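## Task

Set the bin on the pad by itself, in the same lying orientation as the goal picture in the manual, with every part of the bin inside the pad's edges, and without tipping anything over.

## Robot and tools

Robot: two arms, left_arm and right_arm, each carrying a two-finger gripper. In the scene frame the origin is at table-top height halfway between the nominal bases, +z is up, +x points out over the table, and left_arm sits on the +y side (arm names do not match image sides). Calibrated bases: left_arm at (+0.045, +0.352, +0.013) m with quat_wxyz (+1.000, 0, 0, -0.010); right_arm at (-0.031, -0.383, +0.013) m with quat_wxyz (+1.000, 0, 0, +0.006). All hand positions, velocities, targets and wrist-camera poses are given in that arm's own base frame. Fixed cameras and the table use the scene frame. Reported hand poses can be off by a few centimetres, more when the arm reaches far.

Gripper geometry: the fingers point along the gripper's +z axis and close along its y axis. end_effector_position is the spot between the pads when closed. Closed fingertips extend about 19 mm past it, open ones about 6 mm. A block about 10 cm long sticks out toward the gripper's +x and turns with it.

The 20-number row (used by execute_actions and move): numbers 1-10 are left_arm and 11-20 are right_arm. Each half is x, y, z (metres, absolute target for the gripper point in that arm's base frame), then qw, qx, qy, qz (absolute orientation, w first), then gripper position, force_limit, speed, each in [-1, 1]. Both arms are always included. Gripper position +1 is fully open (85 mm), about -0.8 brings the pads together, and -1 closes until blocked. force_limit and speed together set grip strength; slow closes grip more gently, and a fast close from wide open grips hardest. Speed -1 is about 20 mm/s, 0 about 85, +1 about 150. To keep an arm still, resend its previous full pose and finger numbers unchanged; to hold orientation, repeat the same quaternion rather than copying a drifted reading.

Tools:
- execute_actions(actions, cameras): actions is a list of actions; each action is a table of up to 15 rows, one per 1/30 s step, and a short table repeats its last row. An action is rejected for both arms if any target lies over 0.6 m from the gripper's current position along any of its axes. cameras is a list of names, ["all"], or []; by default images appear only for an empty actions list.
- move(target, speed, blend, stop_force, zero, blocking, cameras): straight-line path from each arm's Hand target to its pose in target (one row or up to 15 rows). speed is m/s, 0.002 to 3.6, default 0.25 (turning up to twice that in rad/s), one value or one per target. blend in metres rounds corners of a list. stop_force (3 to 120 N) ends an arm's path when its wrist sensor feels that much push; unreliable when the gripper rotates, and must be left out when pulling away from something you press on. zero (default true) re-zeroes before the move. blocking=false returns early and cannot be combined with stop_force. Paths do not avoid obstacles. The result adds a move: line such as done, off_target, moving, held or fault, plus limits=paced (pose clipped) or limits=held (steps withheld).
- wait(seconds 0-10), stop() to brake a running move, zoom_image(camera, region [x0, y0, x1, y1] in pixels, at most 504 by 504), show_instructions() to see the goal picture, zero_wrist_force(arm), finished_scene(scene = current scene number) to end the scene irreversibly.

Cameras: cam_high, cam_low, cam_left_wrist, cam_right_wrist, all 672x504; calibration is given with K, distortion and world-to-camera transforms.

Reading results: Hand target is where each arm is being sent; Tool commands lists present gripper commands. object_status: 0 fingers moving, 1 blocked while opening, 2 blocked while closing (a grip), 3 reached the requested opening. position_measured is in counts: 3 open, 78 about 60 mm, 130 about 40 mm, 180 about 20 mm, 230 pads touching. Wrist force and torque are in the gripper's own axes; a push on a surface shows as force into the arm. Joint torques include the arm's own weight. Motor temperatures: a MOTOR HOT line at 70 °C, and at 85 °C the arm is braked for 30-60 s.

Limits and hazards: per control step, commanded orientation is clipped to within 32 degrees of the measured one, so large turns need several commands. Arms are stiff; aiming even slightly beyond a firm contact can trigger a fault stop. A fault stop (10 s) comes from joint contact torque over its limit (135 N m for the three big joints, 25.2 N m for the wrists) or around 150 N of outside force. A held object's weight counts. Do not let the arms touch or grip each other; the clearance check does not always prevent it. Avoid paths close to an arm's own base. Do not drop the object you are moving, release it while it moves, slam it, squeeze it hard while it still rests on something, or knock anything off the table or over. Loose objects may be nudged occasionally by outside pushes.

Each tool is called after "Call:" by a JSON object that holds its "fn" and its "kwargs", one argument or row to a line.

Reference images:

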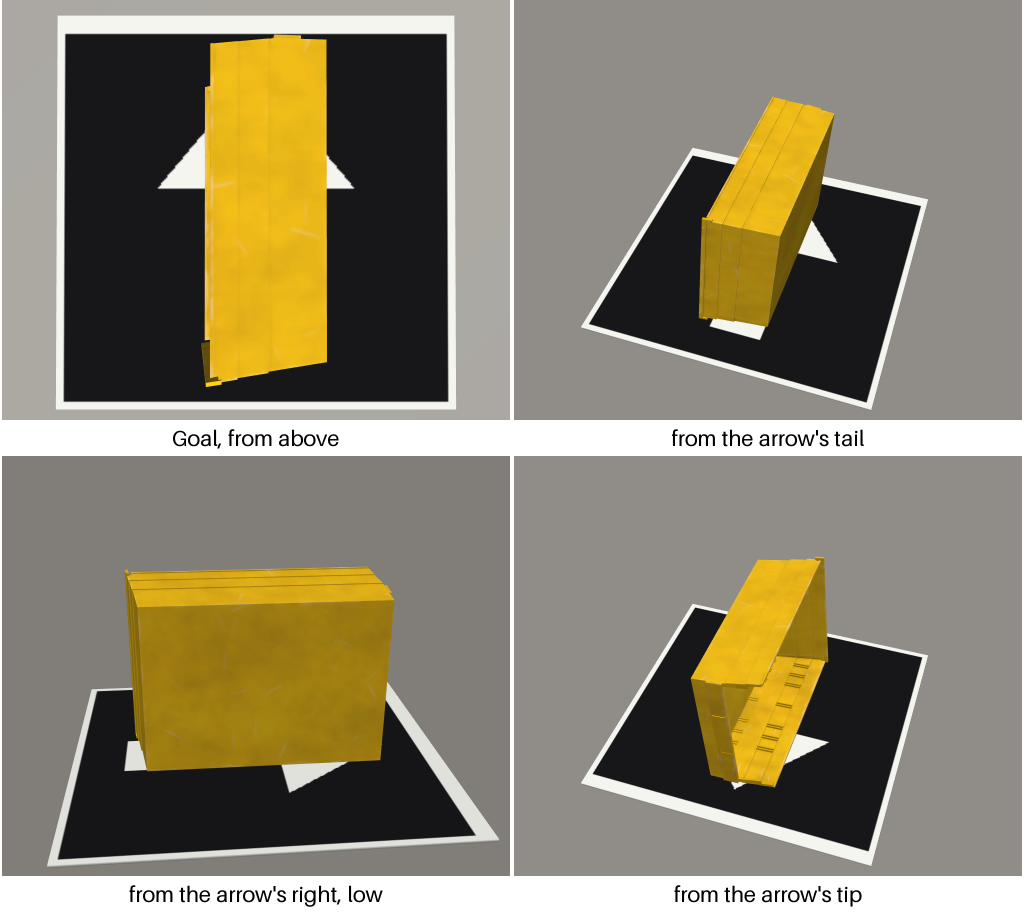

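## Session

Call:
{"fn": "execute_actions", "kwargs": {
  "actions": []
}}

Scene clock: 0.00 s.
left_arm: end_effector_position=(+0.5156, -0.3354, +0.2337) position_measured=3 object_status=3 end_effector_quat_wxyz=(+0.081, +0.168, +0.982, +0.030) | right_arm: end_effector_position=(+0.3930, -0.0039, +0.3720) position_measured=3 object_status=3 end_effector_quat_wxyz=(-0.090, -0.146, +0.985, -0.009)
Joint positions: left_arm=[-0.859 -1.358 1.615 -1.916 -1.422 -0.513] | right_arm=[3.467 -1.409 -1.577 -1.906 1.586 0.03]
Joint velocities: within noise
Joint torques (N m): no reading
Motor temperatures (°C): left_arm=[33 31 31 40 36 42] | right_arm=[30 31 32 35 41 41]
Wrist force (N): no reading
Wrist torque (N m): no reading
Wrist force, peak (N): no reading
Hand target: left_arm +0.5156, -0.3354, +0.2337; +0.081, +0.168, +0.982, +0.030 | right_arm +0.3930, -0.0039, +0.3720; -0.090, -0.146, +0.985, -0.009
Tool commands: left_gripper/position=+1.0 left_gripper/force_limit=+1.0 left_gripper/speed=+1.0 right_gripper/position=+1.0 right_gripper/force_limit=+1.0 right_gripper/speed=+1.0
camera_calibration:
cam_left_wrist: T_world_to_cam=[[0.339931, 0.935593, 0.0954577, 0.125399], [0.801087, -0.341234, 0.491751, -0.628065], [0.492652, -0.0906916, -0.865488, 0.0483136], [0, 0, 0, 1]] pos_world=[0.436706, -0.327258, 0.338696]
cam_right_wrist: T_world_to_cam=[[-0.254962, 0.966951, -0.0000376424, 0.112962], [0.95678, 0.252286, 0.144648, -0.403158], [0.139877, 0.0368437, -0.989483, 0.443616], [0, 0, 0, 1]] pos_world=[0.352483, -0.0238621, 0.49727]

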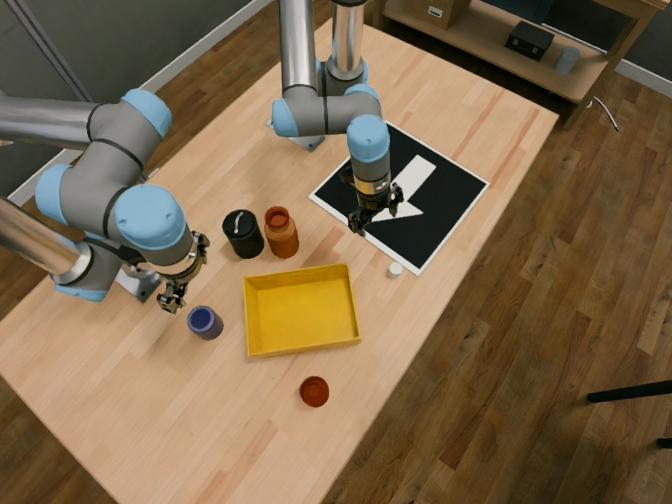

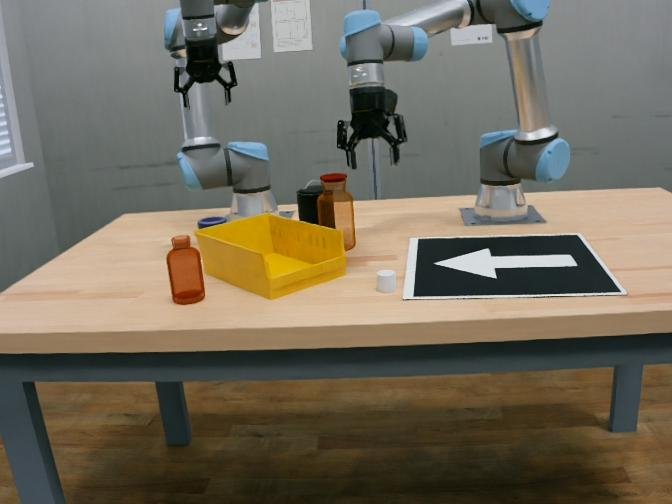

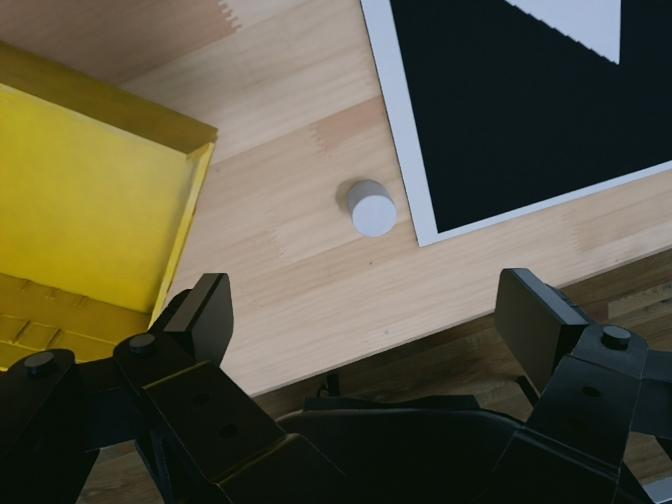

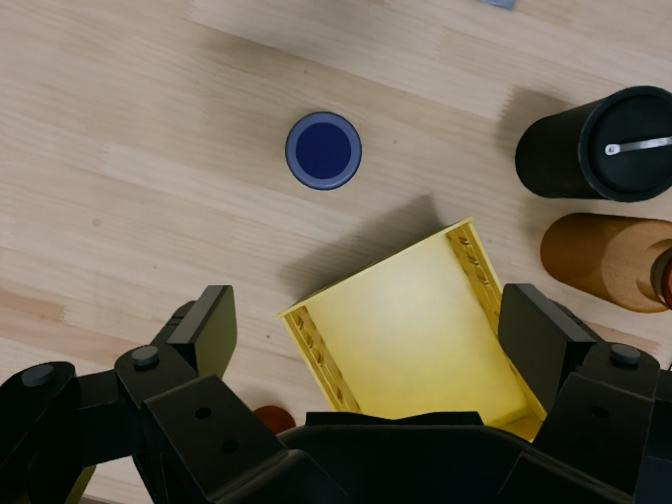

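Call:
{"fn": "zoom_image", "kwargs": {
  "camera": "cam_low",
  "region": [150, 160, 400, 320]
}}

Call:
{"fn": "zoom_image", "kwargs": {
  "camera": "cam_high",
  "region": [180, 190, 420, 420]
}}

Call:
{"fn": "show_instructions", "kwargs": {

}}

Scaled by 2.016 from the camera's 672x504 image, which has a finer 960x720 frame.

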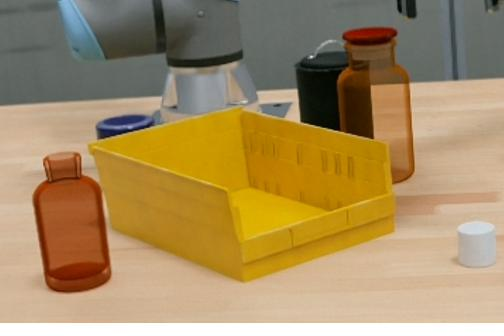

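Scaled by 2.100 from the camera's 672x504 image, which has a finer 960x720 frame.

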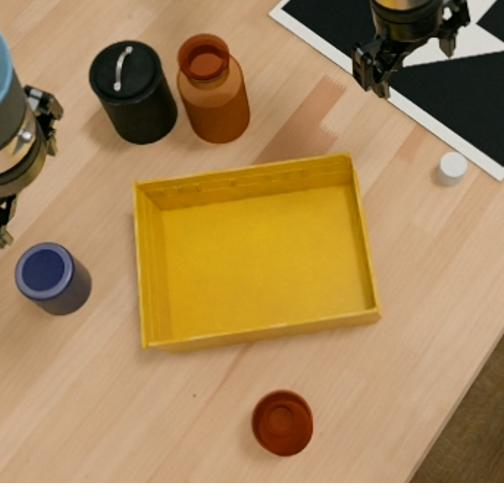

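Reference images for this scene: manual.

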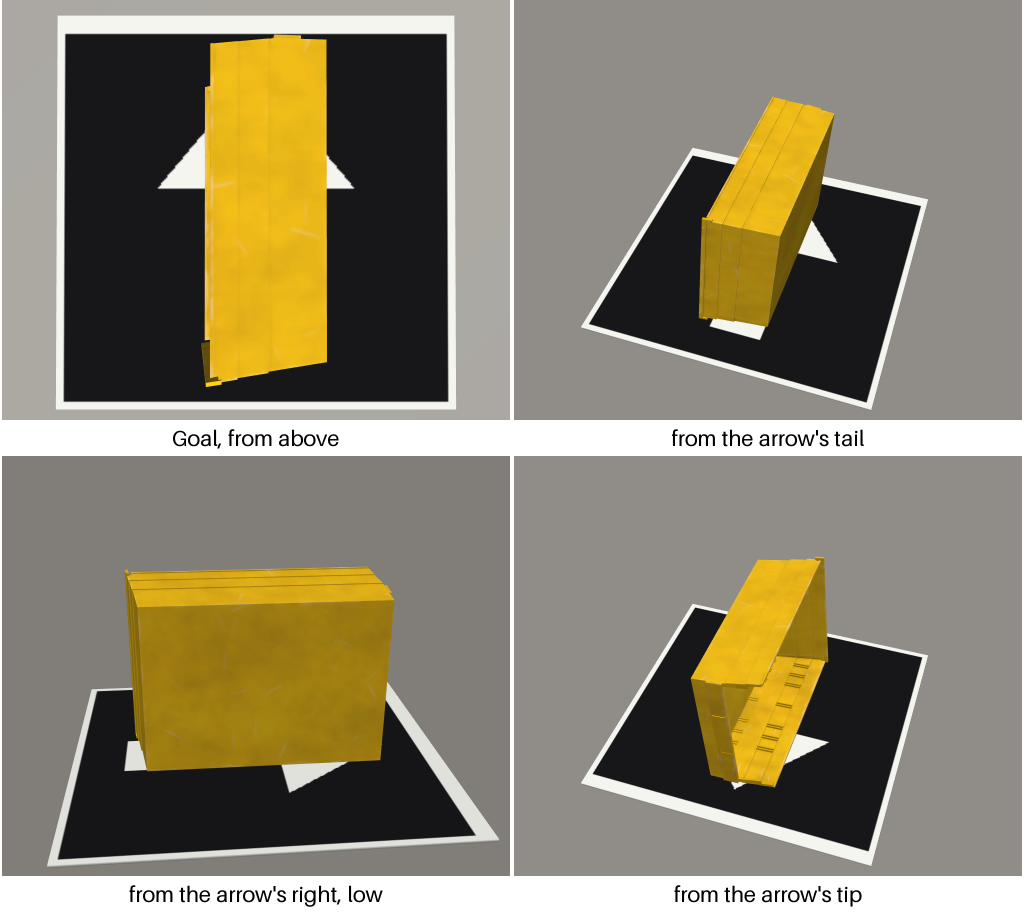

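Call:
{"fn": "move", "kwargs": {
  "target": [0.38,-0.38,0.35,-0.1371,0.1719,0.9753,0.0242,1,1,1,0.20,-0.30,0.40,-0.090,-0.146,0.985,-0.009,1,1,1],
  "speed": 0.3,
  "cameras": ["all"]
}}

Scene clock: 7.67 s.
left_arm: end_effector_position=(+0.3800, -0.3801, +0.3499) position_measured=3 object_status=3 end_effector_quat_wxyz=(-0.137, +0.172, +0.975, +0.024) | right_arm: end_effector_position=(+0.2001, -0.3000, +0.4000) position_measured=3 object_status=3 end_effector_quat_wxyz=(-0.090, -0.146, +0.985, -0.009)
Joint positions: left_arm=[-0.959 -1.332 1.218 -1.226 -1.729 -0.592] | right_arm=[2.634 -1.274 -1.618 -1.954 1.447 -0.793]
Joint torques (N m): left_arm=[11.21 -40.95 -23.36 -1.51 0.19 1.57] | right_arm=[-3.71 18.39 12.53 -0.15 -0.73 -1.41]
Wrist force (N): left_arm=[-0.9 0.1 0.0] | right_arm=[-0.1 0.3 0.1]
Wrist torque (N m): left_arm=[-0.01 0.09 0.17] | right_arm=[0.12 0.00 -0.08]
Wrist force, peak (N): left_arm=[-0.5 0.8 1.1] | right_arm=[3.0 -1.5 0.2]
Hand target: left_arm +0.3800, -0.3800, +0.3500; -0.137, +0.172, +0.975, +0.024 | right_arm +0.2000, -0.3000, +0.4000; -0.090, -0.146, +0.985, -0.009
Off the commanded pose: left_arm 0.000 m, 0 deg | right_arm 0.000 m, 0 deg.
move: done
camera_calibration:
cam_left_wrist: T_world_to_cam=[[0.358834, 0.933396, 0.00313617, 0.226419], [0.92963, -0.357684, 0.0886025, -0.505835], [0.083823, -0.0288781, -0.996062, 0.436111], [0, 0, 0, 1]] pos_world=[0.352437, -0.379673, 0.478502]
cam_right_wrist: T_world_to_cam=[[-0.255044, 0.966929, -0.000775916, 0.350393], [0.956845, 0.252499, 0.143843, -0.147488], [0.139282, 0.0359439, -0.9896, 0.509079], [0, 0, 0, 1]] pos_world=[0.159583, -0.319862, 0.525272]

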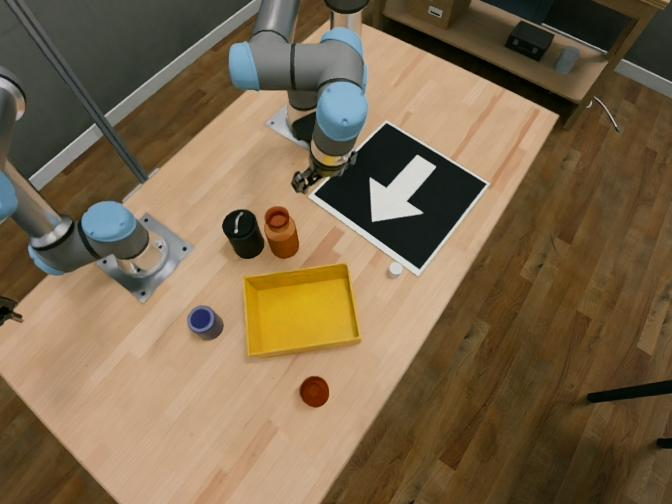

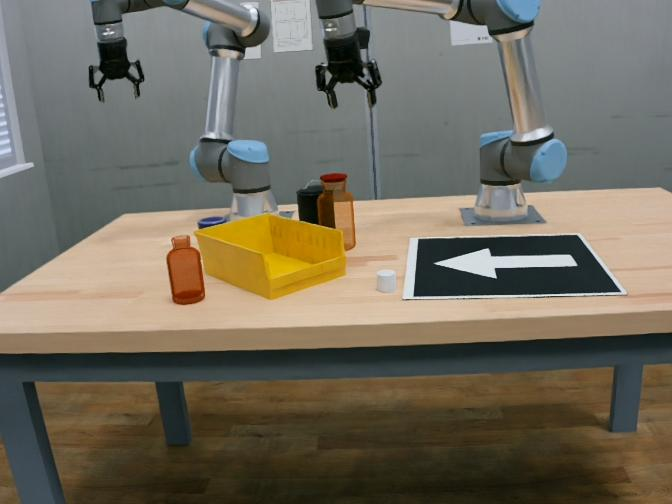

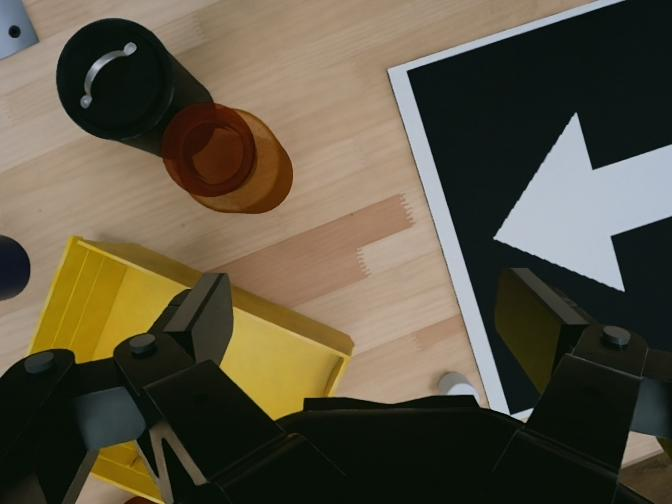

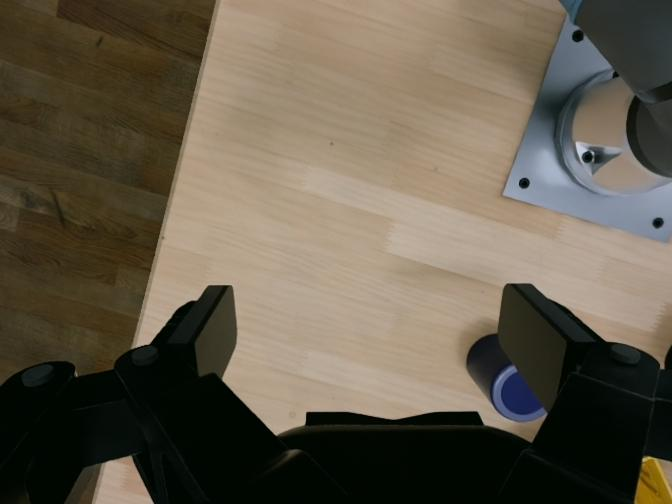

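Call:
{"fn": "zoom_image", "kwargs": {
  "camera": "cam_left_wrist",
  "region": [0, 200, 380, 485]
}}

Call:
{"fn": "zoom_image", "kwargs": {
  "camera": "cam_high",
  "region": [170, 180, 420, 420]
}}

Call:
{"fn": "zoom_image", "kwargs": {
  "camera": "cam_low",
  "region": [150, 160, 450, 320]
}}

Scaled by 1.326 from the camera's 672x504 image, which has a finer 960x720 frame.

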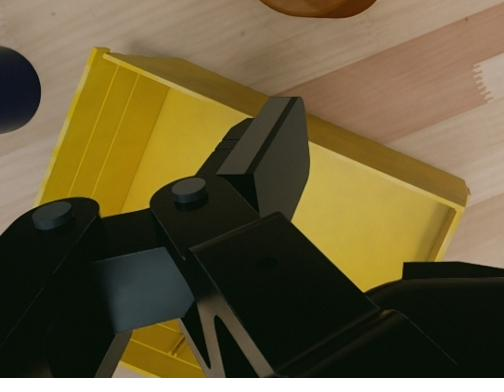

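Scaled by 2.016 from the camera's 672x504 image, which has a finer 960x720 frame.

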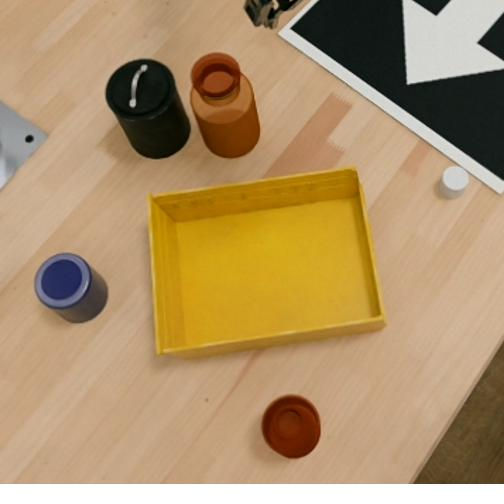

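Scaled by 1.680 from the camera's 672x504 image, which has a finer 960x720 frame.

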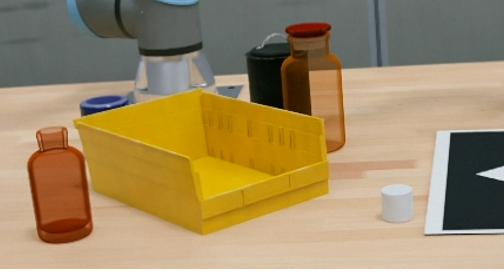

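Call:
{"fn": "move", "kwargs": {
  "target": [0.401,-0.488,0.20,0,-0.4027,0.9153,0,0.05,-0.6,0,0.20,-0.30,0.40,-0.090,-0.146,0.985,-0.009,1,1,1],
  "speed": 0.3,
  "cameras": ["all"]
}}

Call:
{"fn": "zoom_image", "kwargs": {
  "camera": "cam_left_wrist",
  "region": [180, 100, 600, 430]
}}

Scene clock: 13.20 s.
left_arm: end_effector_position=(+0.4009, -0.4880, +0.1999) position_measured=123 object_status=3 end_effector_quat_wxyz=(+0.000, -0.403, +0.915, +0.000) | right_arm: end_effector_position=(+0.2000, -0.3000, +0.4000) position_measured=3 object_status=3 end_effector_quat_wxyz=(-0.090, -0.146, +0.985, -0.009)
Joint positions: left_arm=[-1.096 -1.234 1.51 -1.846 -1.571 -1.924] | right_arm=[2.634 -1.274 -1.618 -1.954 1.447 -0.794]
Joint torques (N m): left_arm=[12.78 -42.87 -31.3 -2.37 -2.28 -1.12] | right_arm=[-5.16 19.31 13.41 0.41 -1.8 -1.67]
Wrist force (N): left_arm=[-0.9 0.3 0.0] | right_arm=[0.0 0.3 0.2]
Wrist torque (N m): left_arm=[0.03 0.10 -0.03] | right_arm=[0.13 0.00 -0.05]
Wrist force, peak (N): left_arm=[-0.7 0.9 -0.9] | right_arm=[0.2 0.7 0.1]
Hand target: left_arm +0.4010, -0.4880, +0.2000; +0.000, -0.403, +0.915, +0.000 | right_arm +0.2000, -0.3000, +0.4000; -0.090, -0.146, +0.985, -0.009
Off the commanded pose: left_arm 0.000 m, 0 deg | right_arm 0.000 m, 0 deg.
move: done
camera_calibration:
cam_left_wrist: T_world_to_cam=[[-0.725769, 0.687892, 0.00798828, 0.634222], [0.643951, 0.675231, 0.359708, 0.0138553], [0.242046, 0.266209, -0.933031, 0.349841], [0, 0, 0, 1]] pos_world=[0.366699, -0.538762, 0.316362]
cam_right_wrist: T_world_to_cam=[[-0.255231, 0.96688, -0.000779602, 0.350409], [0.956809, 0.252689, 0.143751, -0.147373], [0.139187, 0.0359437, -0.989614, 0.509102], [0, 0, 0, 1]] pos_world=[0.159583, -0.319863, 0.525272]

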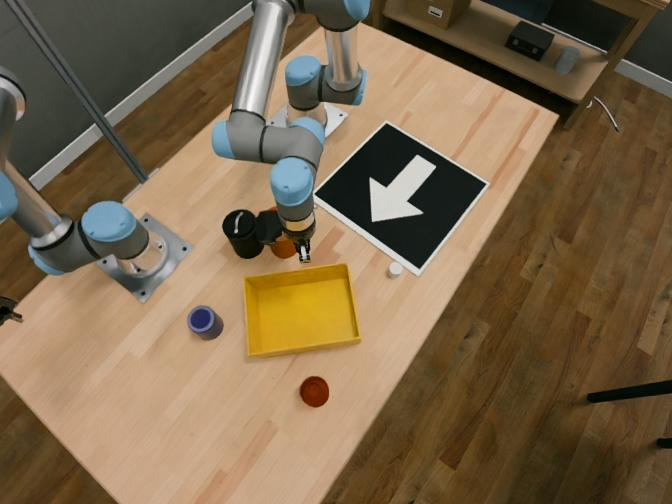

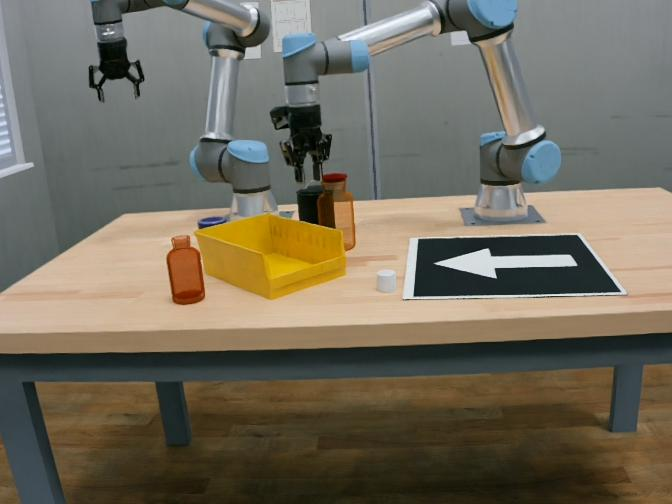

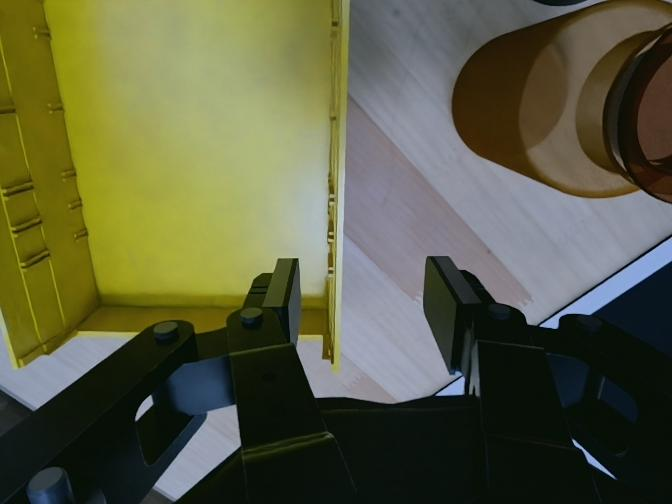

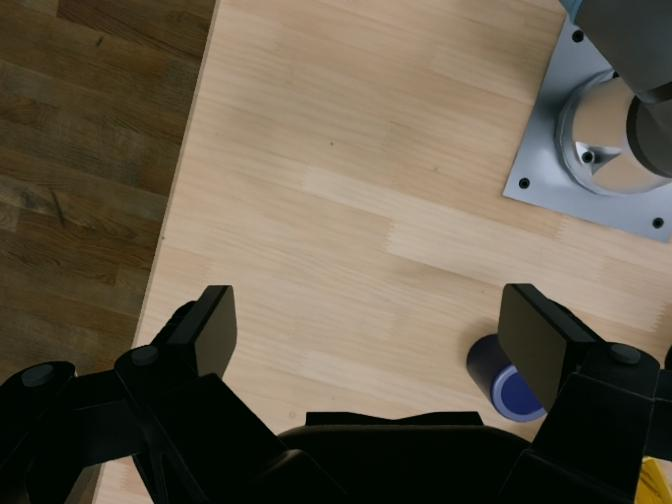

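Scaled by 1.200 from the camera's 672x504 image, which has a finer 960x720 frame.

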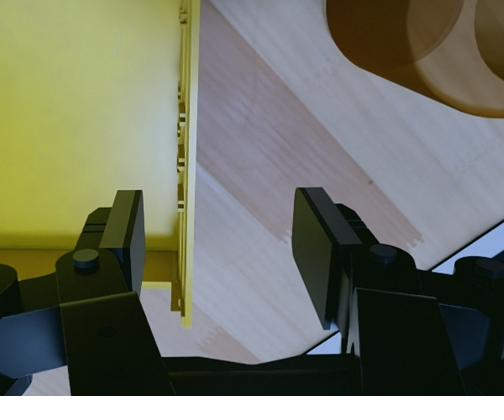

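Call:
{"fn": "move", "kwargs": {
  "target": [0.394,-0.502,0.11,0,-0.3963,0.9181,0,0.05,-0.6,0,0.20,-0.30,0.40,-0.090,-0.146,0.985,-0.009,1,1,1],
  "speed": 0.12,
  "stop_force": 8,
  "cameras": ["cam_left_wrist","cam_low"]
}}

Call:
{"fn": "zoom_image", "kwargs": {
  "camera": "cam_left_wrist",
  "region": [200, 150, 560, 420]
}}

Call:
{"fn": "zoom_image", "kwargs": {
  "camera": "cam_low",
  "region": [180, 80, 400, 310]
}}

Scene clock: 16.97 s.
left_arm: end_effector_position=(+0.3940, -0.5020, +0.1100) position_measured=123 object_status=3 end_effector_quat_wxyz=(+0.000, -0.396, +0.918, +0.000) | right_arm: end_effector_position=(+0.2000, -0.3000, +0.4000) position_measured=3 object_status=3 end_effector_quat_wxyz=(-0.090, -0.146, +0.985, -0.009)
Joint positions: left_arm=[-1.116 -1.141 1.624 -2.053 -1.571 -1.931] | right_arm=[2.634 -1.274 -1.618 -1.954 1.447 -0.794]
Joint torques (N m): left_arm=[11.56 -38.16 -29.97 -3.51 1.04 0.61] | right_arm=[-5 18.97 13.34 0.69 -1.6 -1.71]
Wrist force (N): left_arm=[-0.7 0.3 0.0] | right_arm=[0.0 0.3 -0.1]
Wrist torque (N m): left_arm=[0.03 0.08 0.12] | right_arm=[0.13 0.00 -0.05]
Wrist force, peak (N): left_arm=[-0.5 0.1 -2.0] | right_arm=[0.1 0.8 -0.1]
Hand target: left_arm +0.3940, -0.5020, +0.1100; +0.000, -0.396, +0.918, +0.000 | right_arm +0.2000, -0.3000, +0.4000; -0.090, -0.146, +0.985, -0.009
Off the commanded pose: left_arm 0.000 m, 0 deg | right_arm 0.000 m, 0 deg.
move: done
camera_calibration:
cam_left_wrist: T_world_to_cam=[[-0.716288, 0.697761, 0.00780025, 0.640746], [0.653091, 0.666412, 0.359678, 0.0519817], [0.245771, 0.262727, -0.933044, 0.268108], [0, 0, 0, 1]] pos_world=[0.359117, -0.552168, 0.226462]
Images, in order (width x height): cam_low 672x504, cam_left_wrist 672x504.

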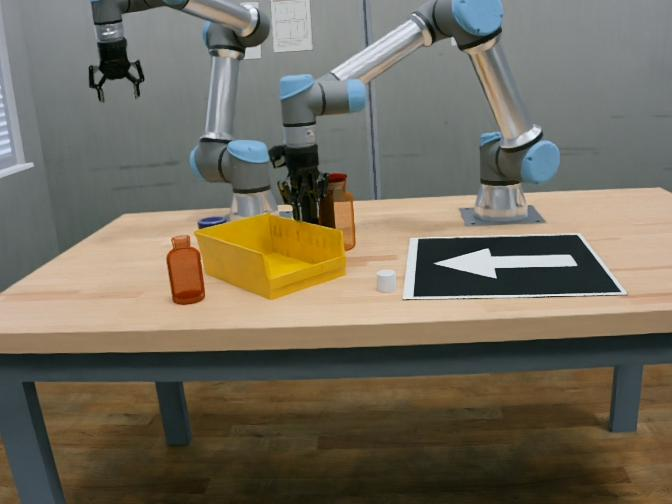

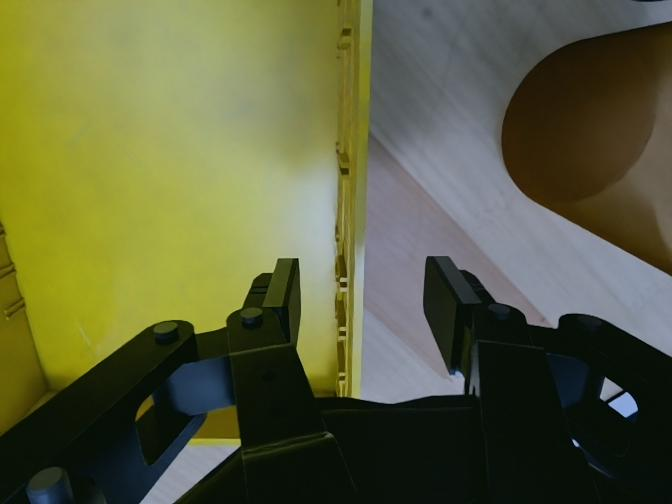

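Scaled by 1.400 from the camera's 672x504 image, which has a finer 960x720 frame.

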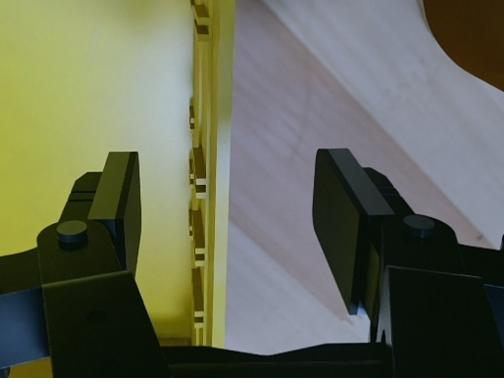

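Scaled by 2.191 from the camera's 672x504 image, which has a finer 960x720 frame.

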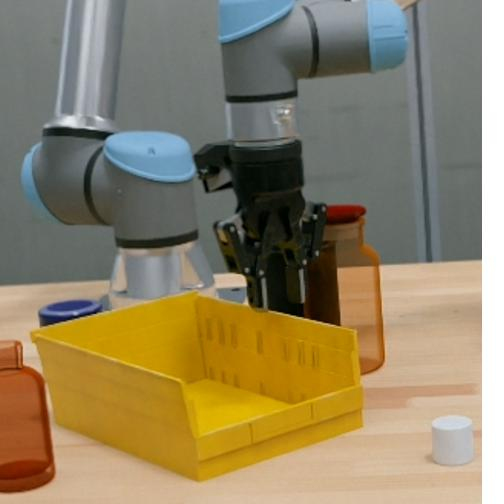

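Call:
{"fn": "move", "kwargs": {
  "target": [0.394,-0.502,0.068,0,-0.3963,0.9181,0,0.05,-0.6,0,0.20,-0.30,0.40,-0.090,-0.146,0.985,-0.009,1,1,1],
  "speed": 0.05,
  "stop_force": 5,
  "cameras": ["cam_left_wrist","cam_low"]
}}

Call:
{"fn": "zoom_image", "kwargs": {
  "camera": "cam_left_wrist",
  "region": [200, 150, 560, 420]
}}

Call:
{"fn": "zoom_image", "kwargs": {
  "camera": "cam_low",
  "region": [180, 80, 400, 310]
}}

Scene clock: 19.20 s.
left_arm: end_effector_position=(+0.3940, -0.5020, +0.0680) position_measured=123 object_status=3 end_effector_quat_wxyz=(+0.000, -0.396, +0.918, +0.000) | right_arm: end_effector_position=(+0.2000, -0.3000, +0.4000) position_measured=3 object_status=3 end_effector_quat_wxyz=(-0.090, -0.146, +0.985, -0.009)
Joint positions: left_arm=[-1.116 -1.091 1.67 -2.15 -1.571 -1.931] | right_arm=[2.634 -1.274 -1.618 -1.954 1.447 -0.794]
Joint torques (N m): left_arm=[7.22 -47.68 -29.82 -2.5 0.74 0.32] | right_arm=[-4.92 19.21 13.03 0.9 -1.55 -1.63]
Wrist force (N): left_arm=[-1.0 0.4 0.0] | right_arm=[0.0 0.3 0.1]
Wrist torque (N m): left_arm=[0.05 0.12 0.12] | right_arm=[0.12 -0.01 -0.05]
Wrist force, peak (N): left_arm=[-0.9 0.1 -0.9] | right_arm=[0.1 0.7 0.0]
Hand target: left_arm +0.3940, -0.5020, +0.0680; +0.000, -0.396, +0.918, +0.000 | right_arm +0.2000, -0.3000, +0.4000; -0.090, -0.146, +0.985, -0.009
Off the commanded pose: left_arm 0.000 m, 0 deg | right_arm 0.000 m, 0 deg.
move: done
camera_calibration:
cam_left_wrist: T_world_to_cam=[[-0.716305, 0.697743, 0.00786549, 0.641057], [0.653075, 0.666394, 0.35974, 0.0670725], [0.245765, 0.26282, -0.933019, 0.22897], [0, 0, 0, 1]] pos_world=[0.359117, -0.552168, 0.184462]
Images, in order (width x height): cam_low 672x504, cam_left_wrist 672x504.

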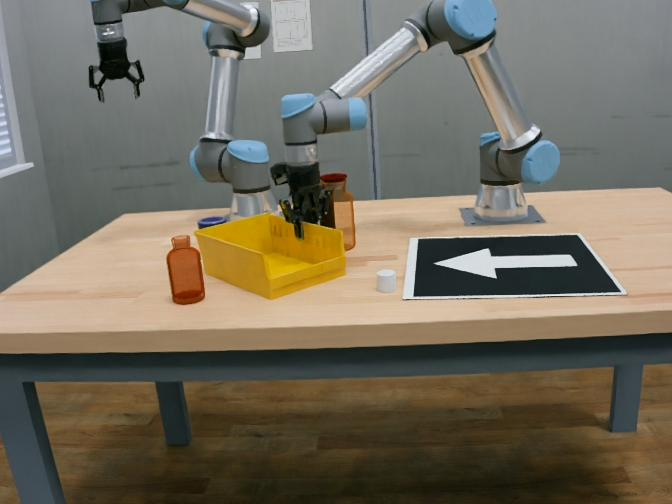

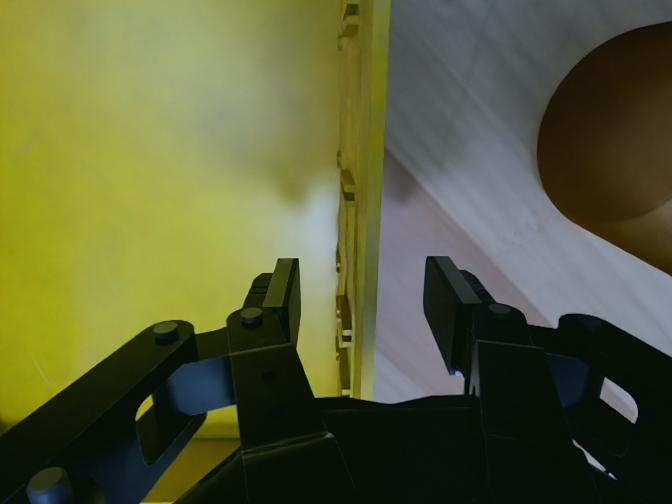

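Scaled by 1.400 from the camera's 672x504 image, which has a finer 960x720 frame.

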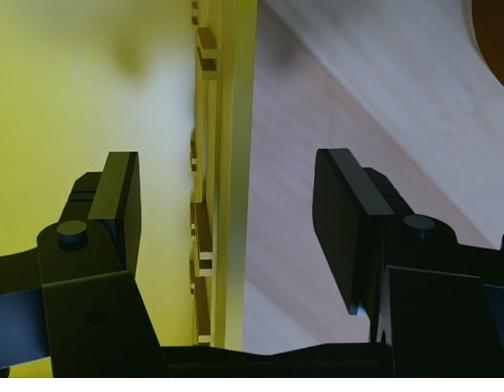

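Scaled by 2.191 from the camera's 672x504 image, which has a finer 960x720 frame.

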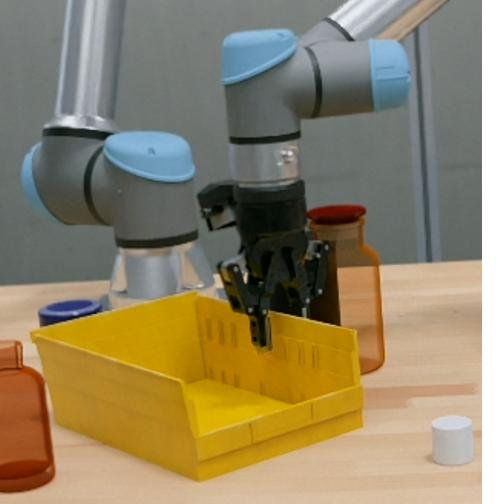

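Call:
{"fn": "move", "kwargs": {
  "target": [0.394,-0.502,0.068,0,-0.3963,0.9181,0,-1,-0.3,-1,0.20,-0.30,0.40,-0.090,-0.146,0.985,-0.009,1,1,1]
}}

Call:
{"fn": "wait", "kwargs": {
  "seconds": 0.6,
  "cameras": ["cam_left_wrist","cam_low"]
}}

Call:
{"fn": "zoom_image", "kwargs": {
  "camera": "cam_left_wrist",
  "region": [200, 150, 560, 420]
}}

Scene clock: 21.60 s.
left_arm: end_effector_position=(+0.3940, -0.5020, +0.0680) position_measured=219 object_status=0 end_effector_quat_wxyz=(+0.000, -0.396, +0.918, +0.000) | right_arm: end_effector_position=(+0.2000, -0.3000, +0.4000) position_measured=3 object_status=3 end_effector_quat_wxyz=(-0.090, -0.146, +0.985, -0.009)
Joint positions: left_arm=[-1.116 -1.091 1.67 -2.15 -1.571 -1.931] | right_arm=[2.634 -1.274 -1.618 -1.954 1.447 -0.794]
Joint torques (N m): left_arm=[3.64 -43.8 -24.88 -2.18 0.99 0.56] | right_arm=[-4.52 18.59 12.44 1.13 -1.45 -1.61]
Wrist force (N): left_arm=[-0.6 -0.6 -3.4] | right_arm=[0.0 0.4 -0.1]
Wrist torque (N m): left_arm=[1.10 0.09 0.34] | right_arm=[0.14 -0.01 -0.05]
Wrist force, peak (N): left_arm=[-0.9 -0.4 -3.5] | right_arm=[-0.1 0.7 0.1]
Hand target: left_arm +0.3940, -0.5020, +0.0680; +0.000, -0.396, +0.918, +0.000 | right_arm +0.2000, -0.3000, +0.4000; -0.090, -0.146, +0.985, -0.009
Off the commanded pose: left_arm 0.000 m, 0 deg | right_arm 0.000 m, 0 deg.
move: done

Scene clock: 22.20 s.
left_arm: end_effector_position=(+0.3940, -0.5020, +0.0680) position_measured=219 object_status=2 end_effector_quat_wxyz=(+0.000, -0.396, +0.918, +0.000) | right_arm: end_effector_position=(+0.2000, -0.3000, +0.4000) position_measured=3 object_status=3 end_effector_quat_wxyz=(-0.090, -0.146, +0.985, -0.009)
Joint positions: left_arm=[-1.116 -1.091 1.67 -2.15 -1.571 -1.931] | right_arm=[2.634 -1.274 -1.618 -1.954 1.447 -0.794]
Joint torques (N m): left_arm=[1.93 -36.3 -18.93 -1.01 1.26 0.47] | right_arm=[-4.87 18.9 13.18 1.21 -1.42 -1.58]
Wrist force (N): left_arm=[-0.5 -0.5 -3.4] | right_arm=[0.0 0.4 -0.2]
Wrist torque (N m): left_arm=[1.14 0.08 0.34] | right_arm=[0.14 0.01 -0.05]
Wrist force, peak (N): left_arm=[-0.5 -0.6 -3.8] | right_arm=[-0.1 0.7 0.0]
Hand target: left_arm +0.3940, -0.5020, +0.0680; +0.000, -0.396, +0.918, +0.000 | right_arm +0.2000, -0.3000, +0.4000; -0.090, -0.146, +0.985, -0.009
Tool commands: left_gripper/position=-1.0 left_gripper/force_limit=-0.3 left_gripper/speed=-1.0 right_gripper/position=+1.0 right_gripper/force_limit=+1.0 right_gripper/speed=+1.0
Off the commanded pose: left_arm 0.000 m, 0 deg | right_arm 0.000 m, 0 deg.
wait: 0.60 s; at rest by 0.17 s
camera_calibration:
cam_left_wrist: T_world_to_cam=[[-0.716288, 0.697761, 0.0078006, 0.641143], [0.653091, 0.666411, 0.359678, 0.0671542], [0.245771, 0.262727, -0.933044, 0.228947], [0, 0, 0, 1]] pos_world=[0.359117, -0.552268, 0.184462]
Images, in order (width x height): cam_low 672x504, cam_left_wrist 672x504.

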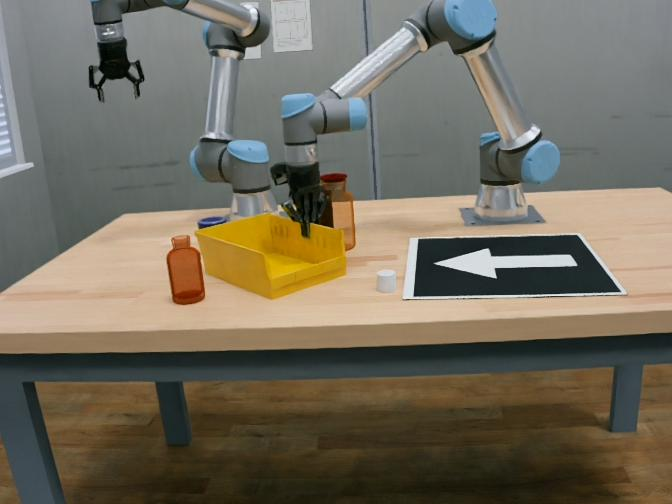

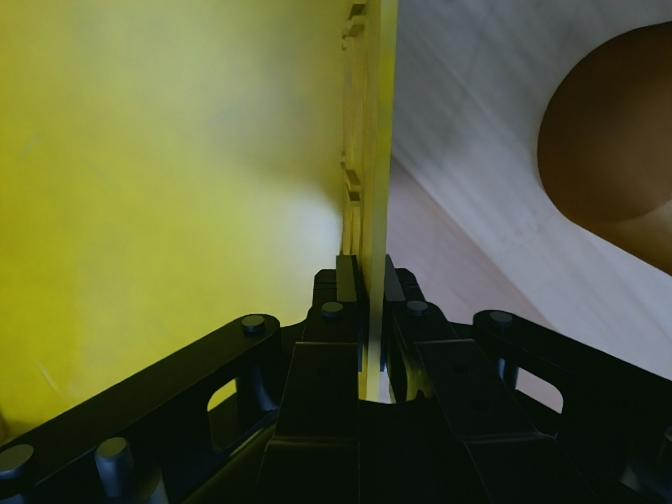

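Scaled by 1.400 from the camera's 672x504 image, which has a finer 960x720 frame.

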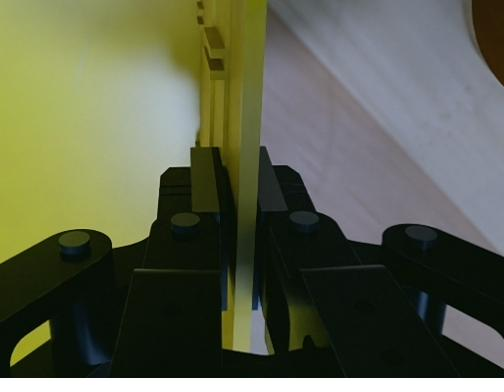

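Call:
{"fn": "move", "kwargs": {
  "target": [0.394,-0.502,0.083,0,-0.3963,0.9181,0,-1,-0.3,-1,0.20,-0.30,0.40,-0.090,-0.146,0.985,-0.009,1,1,1],
  "speed": 0.03,
  "cameras": ["cam_left_wrist","cam_low"]
}}

Call:
{"fn": "zoom_image", "kwargs": {
  "camera": "cam_low",
  "region": [180, 80, 400, 310]
}}

Scene clock: 23.23 s.
left_arm: end_effector_position=(+0.3940, -0.5020, +0.0832) position_measured=222 object_status=0 end_effector_quat_wxyz=(+0.000, -0.396, +0.918, +0.000) | right_arm: end_effector_position=(+0.2000, -0.3000, +0.4000) position_measured=3 object_status=3 end_effector_quat_wxyz=(-0.090, -0.146, +0.985, -0.009)
Joint positions: left_arm=[-1.116 -1.11 1.655 -2.115 -1.571 -1.931] | right_arm=[2.634 -1.274 -1.618 -1.954 1.447 -0.794]
Joint torques (N m): left_arm=[-0.33 -34.89 -15.72 -4.44 1.2 0.4] | right_arm=[-4.69 18.87 13.62 1.19 -1.39 -1.58]
Wrist force (N): left_arm=[-0.5 1.9 -1.1] | right_arm=[0.1 0.3 0.0]
Wrist torque (N m): left_arm=[0.31 0.11 0.23] | right_arm=[0.12 -0.02 -0.05]
Wrist force, peak (N): left_arm=[-0.8 -0.4 -3.7] | right_arm=[0.2 0.6 -0.2]
Hand target: left_arm +0.3940, -0.5020, +0.0830; +0.000, -0.396, +0.918, +0.000 | right_arm +0.2000, -0.3000, +0.4000; -0.090, -0.146, +0.985, -0.009
Off the commanded pose: left_arm 0.000 m, 0 deg | right_arm 0.000 m, 0 deg.
move: done
camera_calibration:
cam_left_wrist: T_world_to_cam=[[-0.716288, 0.697761, 0.0078006, 0.641025], [0.653091, 0.666411, 0.359678, 0.0617231], [0.245771, 0.262727, -0.933044, 0.243036], [0, 0, 0, 1]] pos_world=[0.359117, -0.552268, 0.199562]
Images, in order (width x height): cam_low 672x504, cam_left_wrist 672x504.

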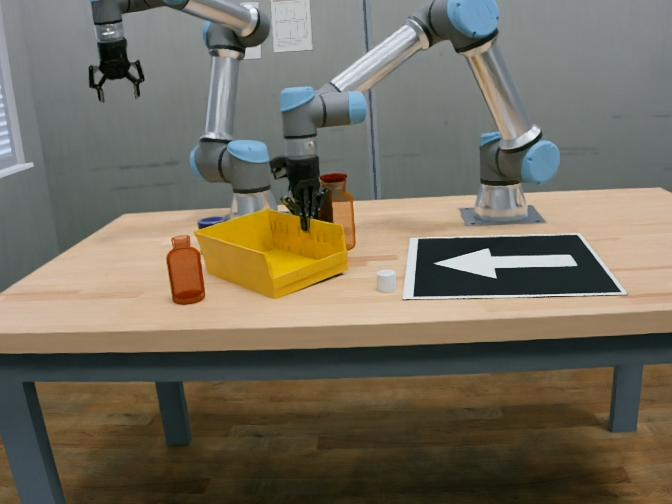

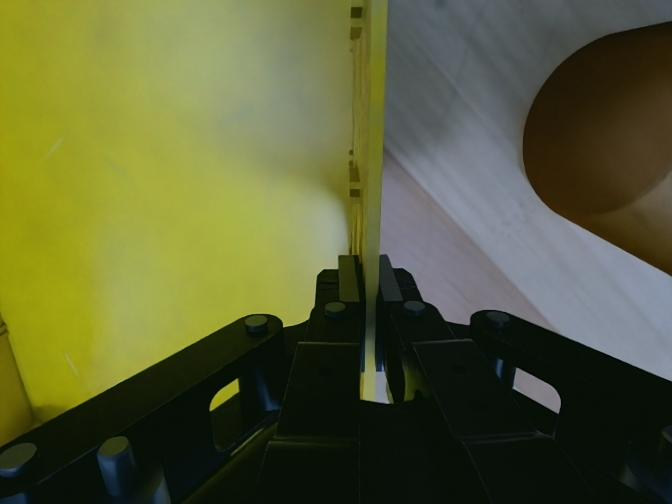

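Scaled by 2.191 from the camera's 672x504 image, which has a finer 960x720 frame.

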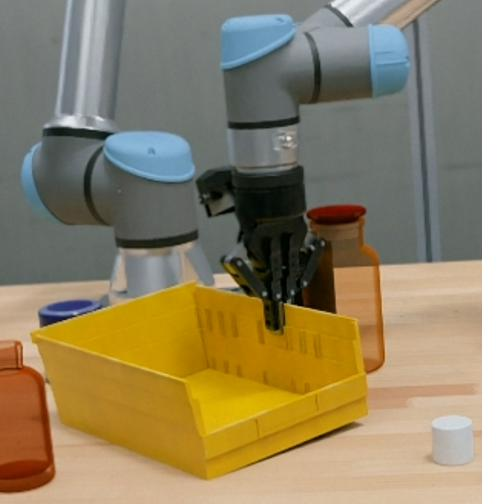

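Call:
{"fn": "move", "kwargs": {
  "target": [0.394,-0.502,0.115,0,-0.3963,0.9181,0,-1,-0.3,-1,0.20,-0.30,0.40,-0.090,-0.146,0.985,-0.009,1,1,1],
  "speed": 0.04,
  "cameras": ["cam_left_wrist","cam_low"]
}}

Call:
{"fn": "zoom_image", "kwargs": {
  "camera": "cam_low",
  "region": [180, 80, 400, 310]
}}

Scene clock: 24.53 s.
left_arm: end_effector_position=(+0.3940, -0.5021, +0.1152) position_measured=222 object_status=2 end_effector_quat_wxyz=(+0.000, -0.396, +0.918, +0.000) | right_arm: end_effector_position=(+0.2000, -0.3000, +0.4000) position_measured=3 object_status=3 end_effector_quat_wxyz=(-0.090, -0.146, +0.985, -0.009)
Joint positions: left_arm=[-1.116 -1.147 1.617 -2.041 -1.571 -1.931] | right_arm=[2.634 -1.274 -1.618 -1.954 1.447 -0.794]
Joint torques (N m): left_arm=[-1.86 -36.58 -16.88 -4.85 1.14 0.6] | right_arm=[-4.88 18.87 14.17 1.33 -1.27 -1.61]
Wrist force (N): left_arm=[-0.9 -0.4 2.7] | right_arm=[-0.1 0.6 -0.1]
Wrist torque (N m): left_arm=[-0.37 0.07 0.12] | right_arm=[0.18 0.01 -0.05]
Wrist force, peak (N): left_arm=[-1.1 0.6 2.8] | right_arm=[0.2 0.7 0.0]
Hand target: left_arm +0.3940, -0.5020, +0.1150; +0.000, -0.396, +0.918, +0.000 | right_arm +0.2000, -0.3000, +0.4000; -0.090, -0.146, +0.985, -0.009
Off the commanded pose: left_arm 0.000 m, 0 deg | right_arm 0.000 m, 0 deg.
move: done
camera_calibration:
cam_left_wrist: T_world_to_cam=[[-0.716299, 0.697752, 0.00764375, 0.640811], [0.653041, 0.66646, 0.359677, 0.0502588], [0.245871, 0.262628, -0.933045, 0.272803], [0, 0, 0, 1]] pos_world=[0.359117, -0.552268, 0.231562]
Images, in order (width x height): cam_low 672x504, cam_left_wrist 672x504.

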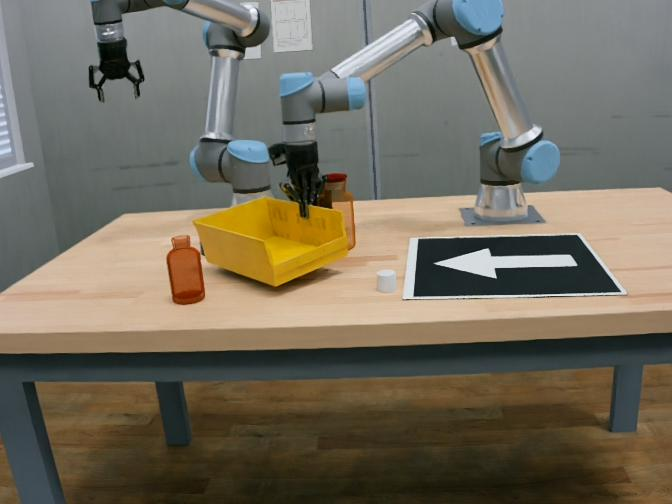

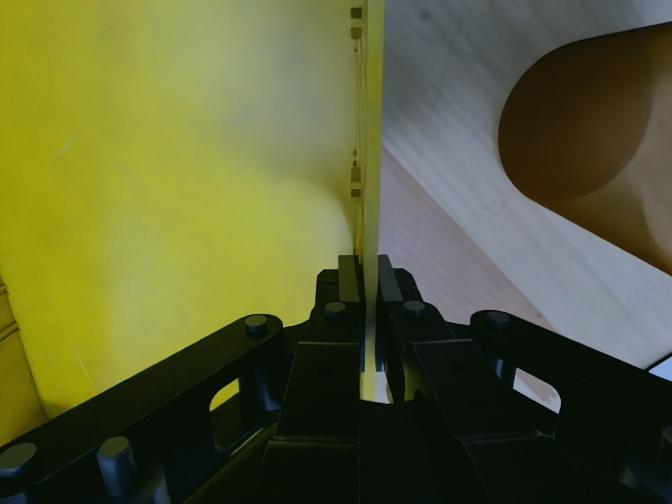

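Scaled by 2.191 from the camera's 672x504 image, which has a finer 960x720 frame.

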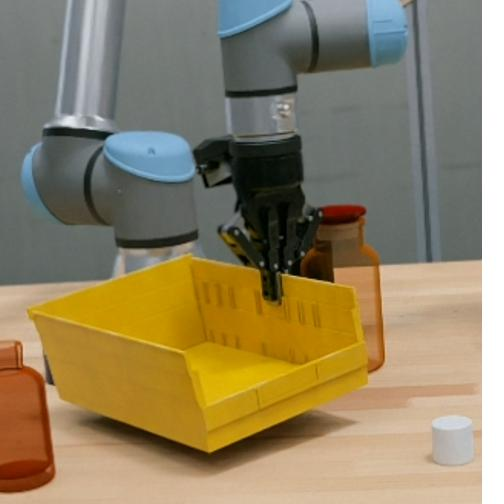

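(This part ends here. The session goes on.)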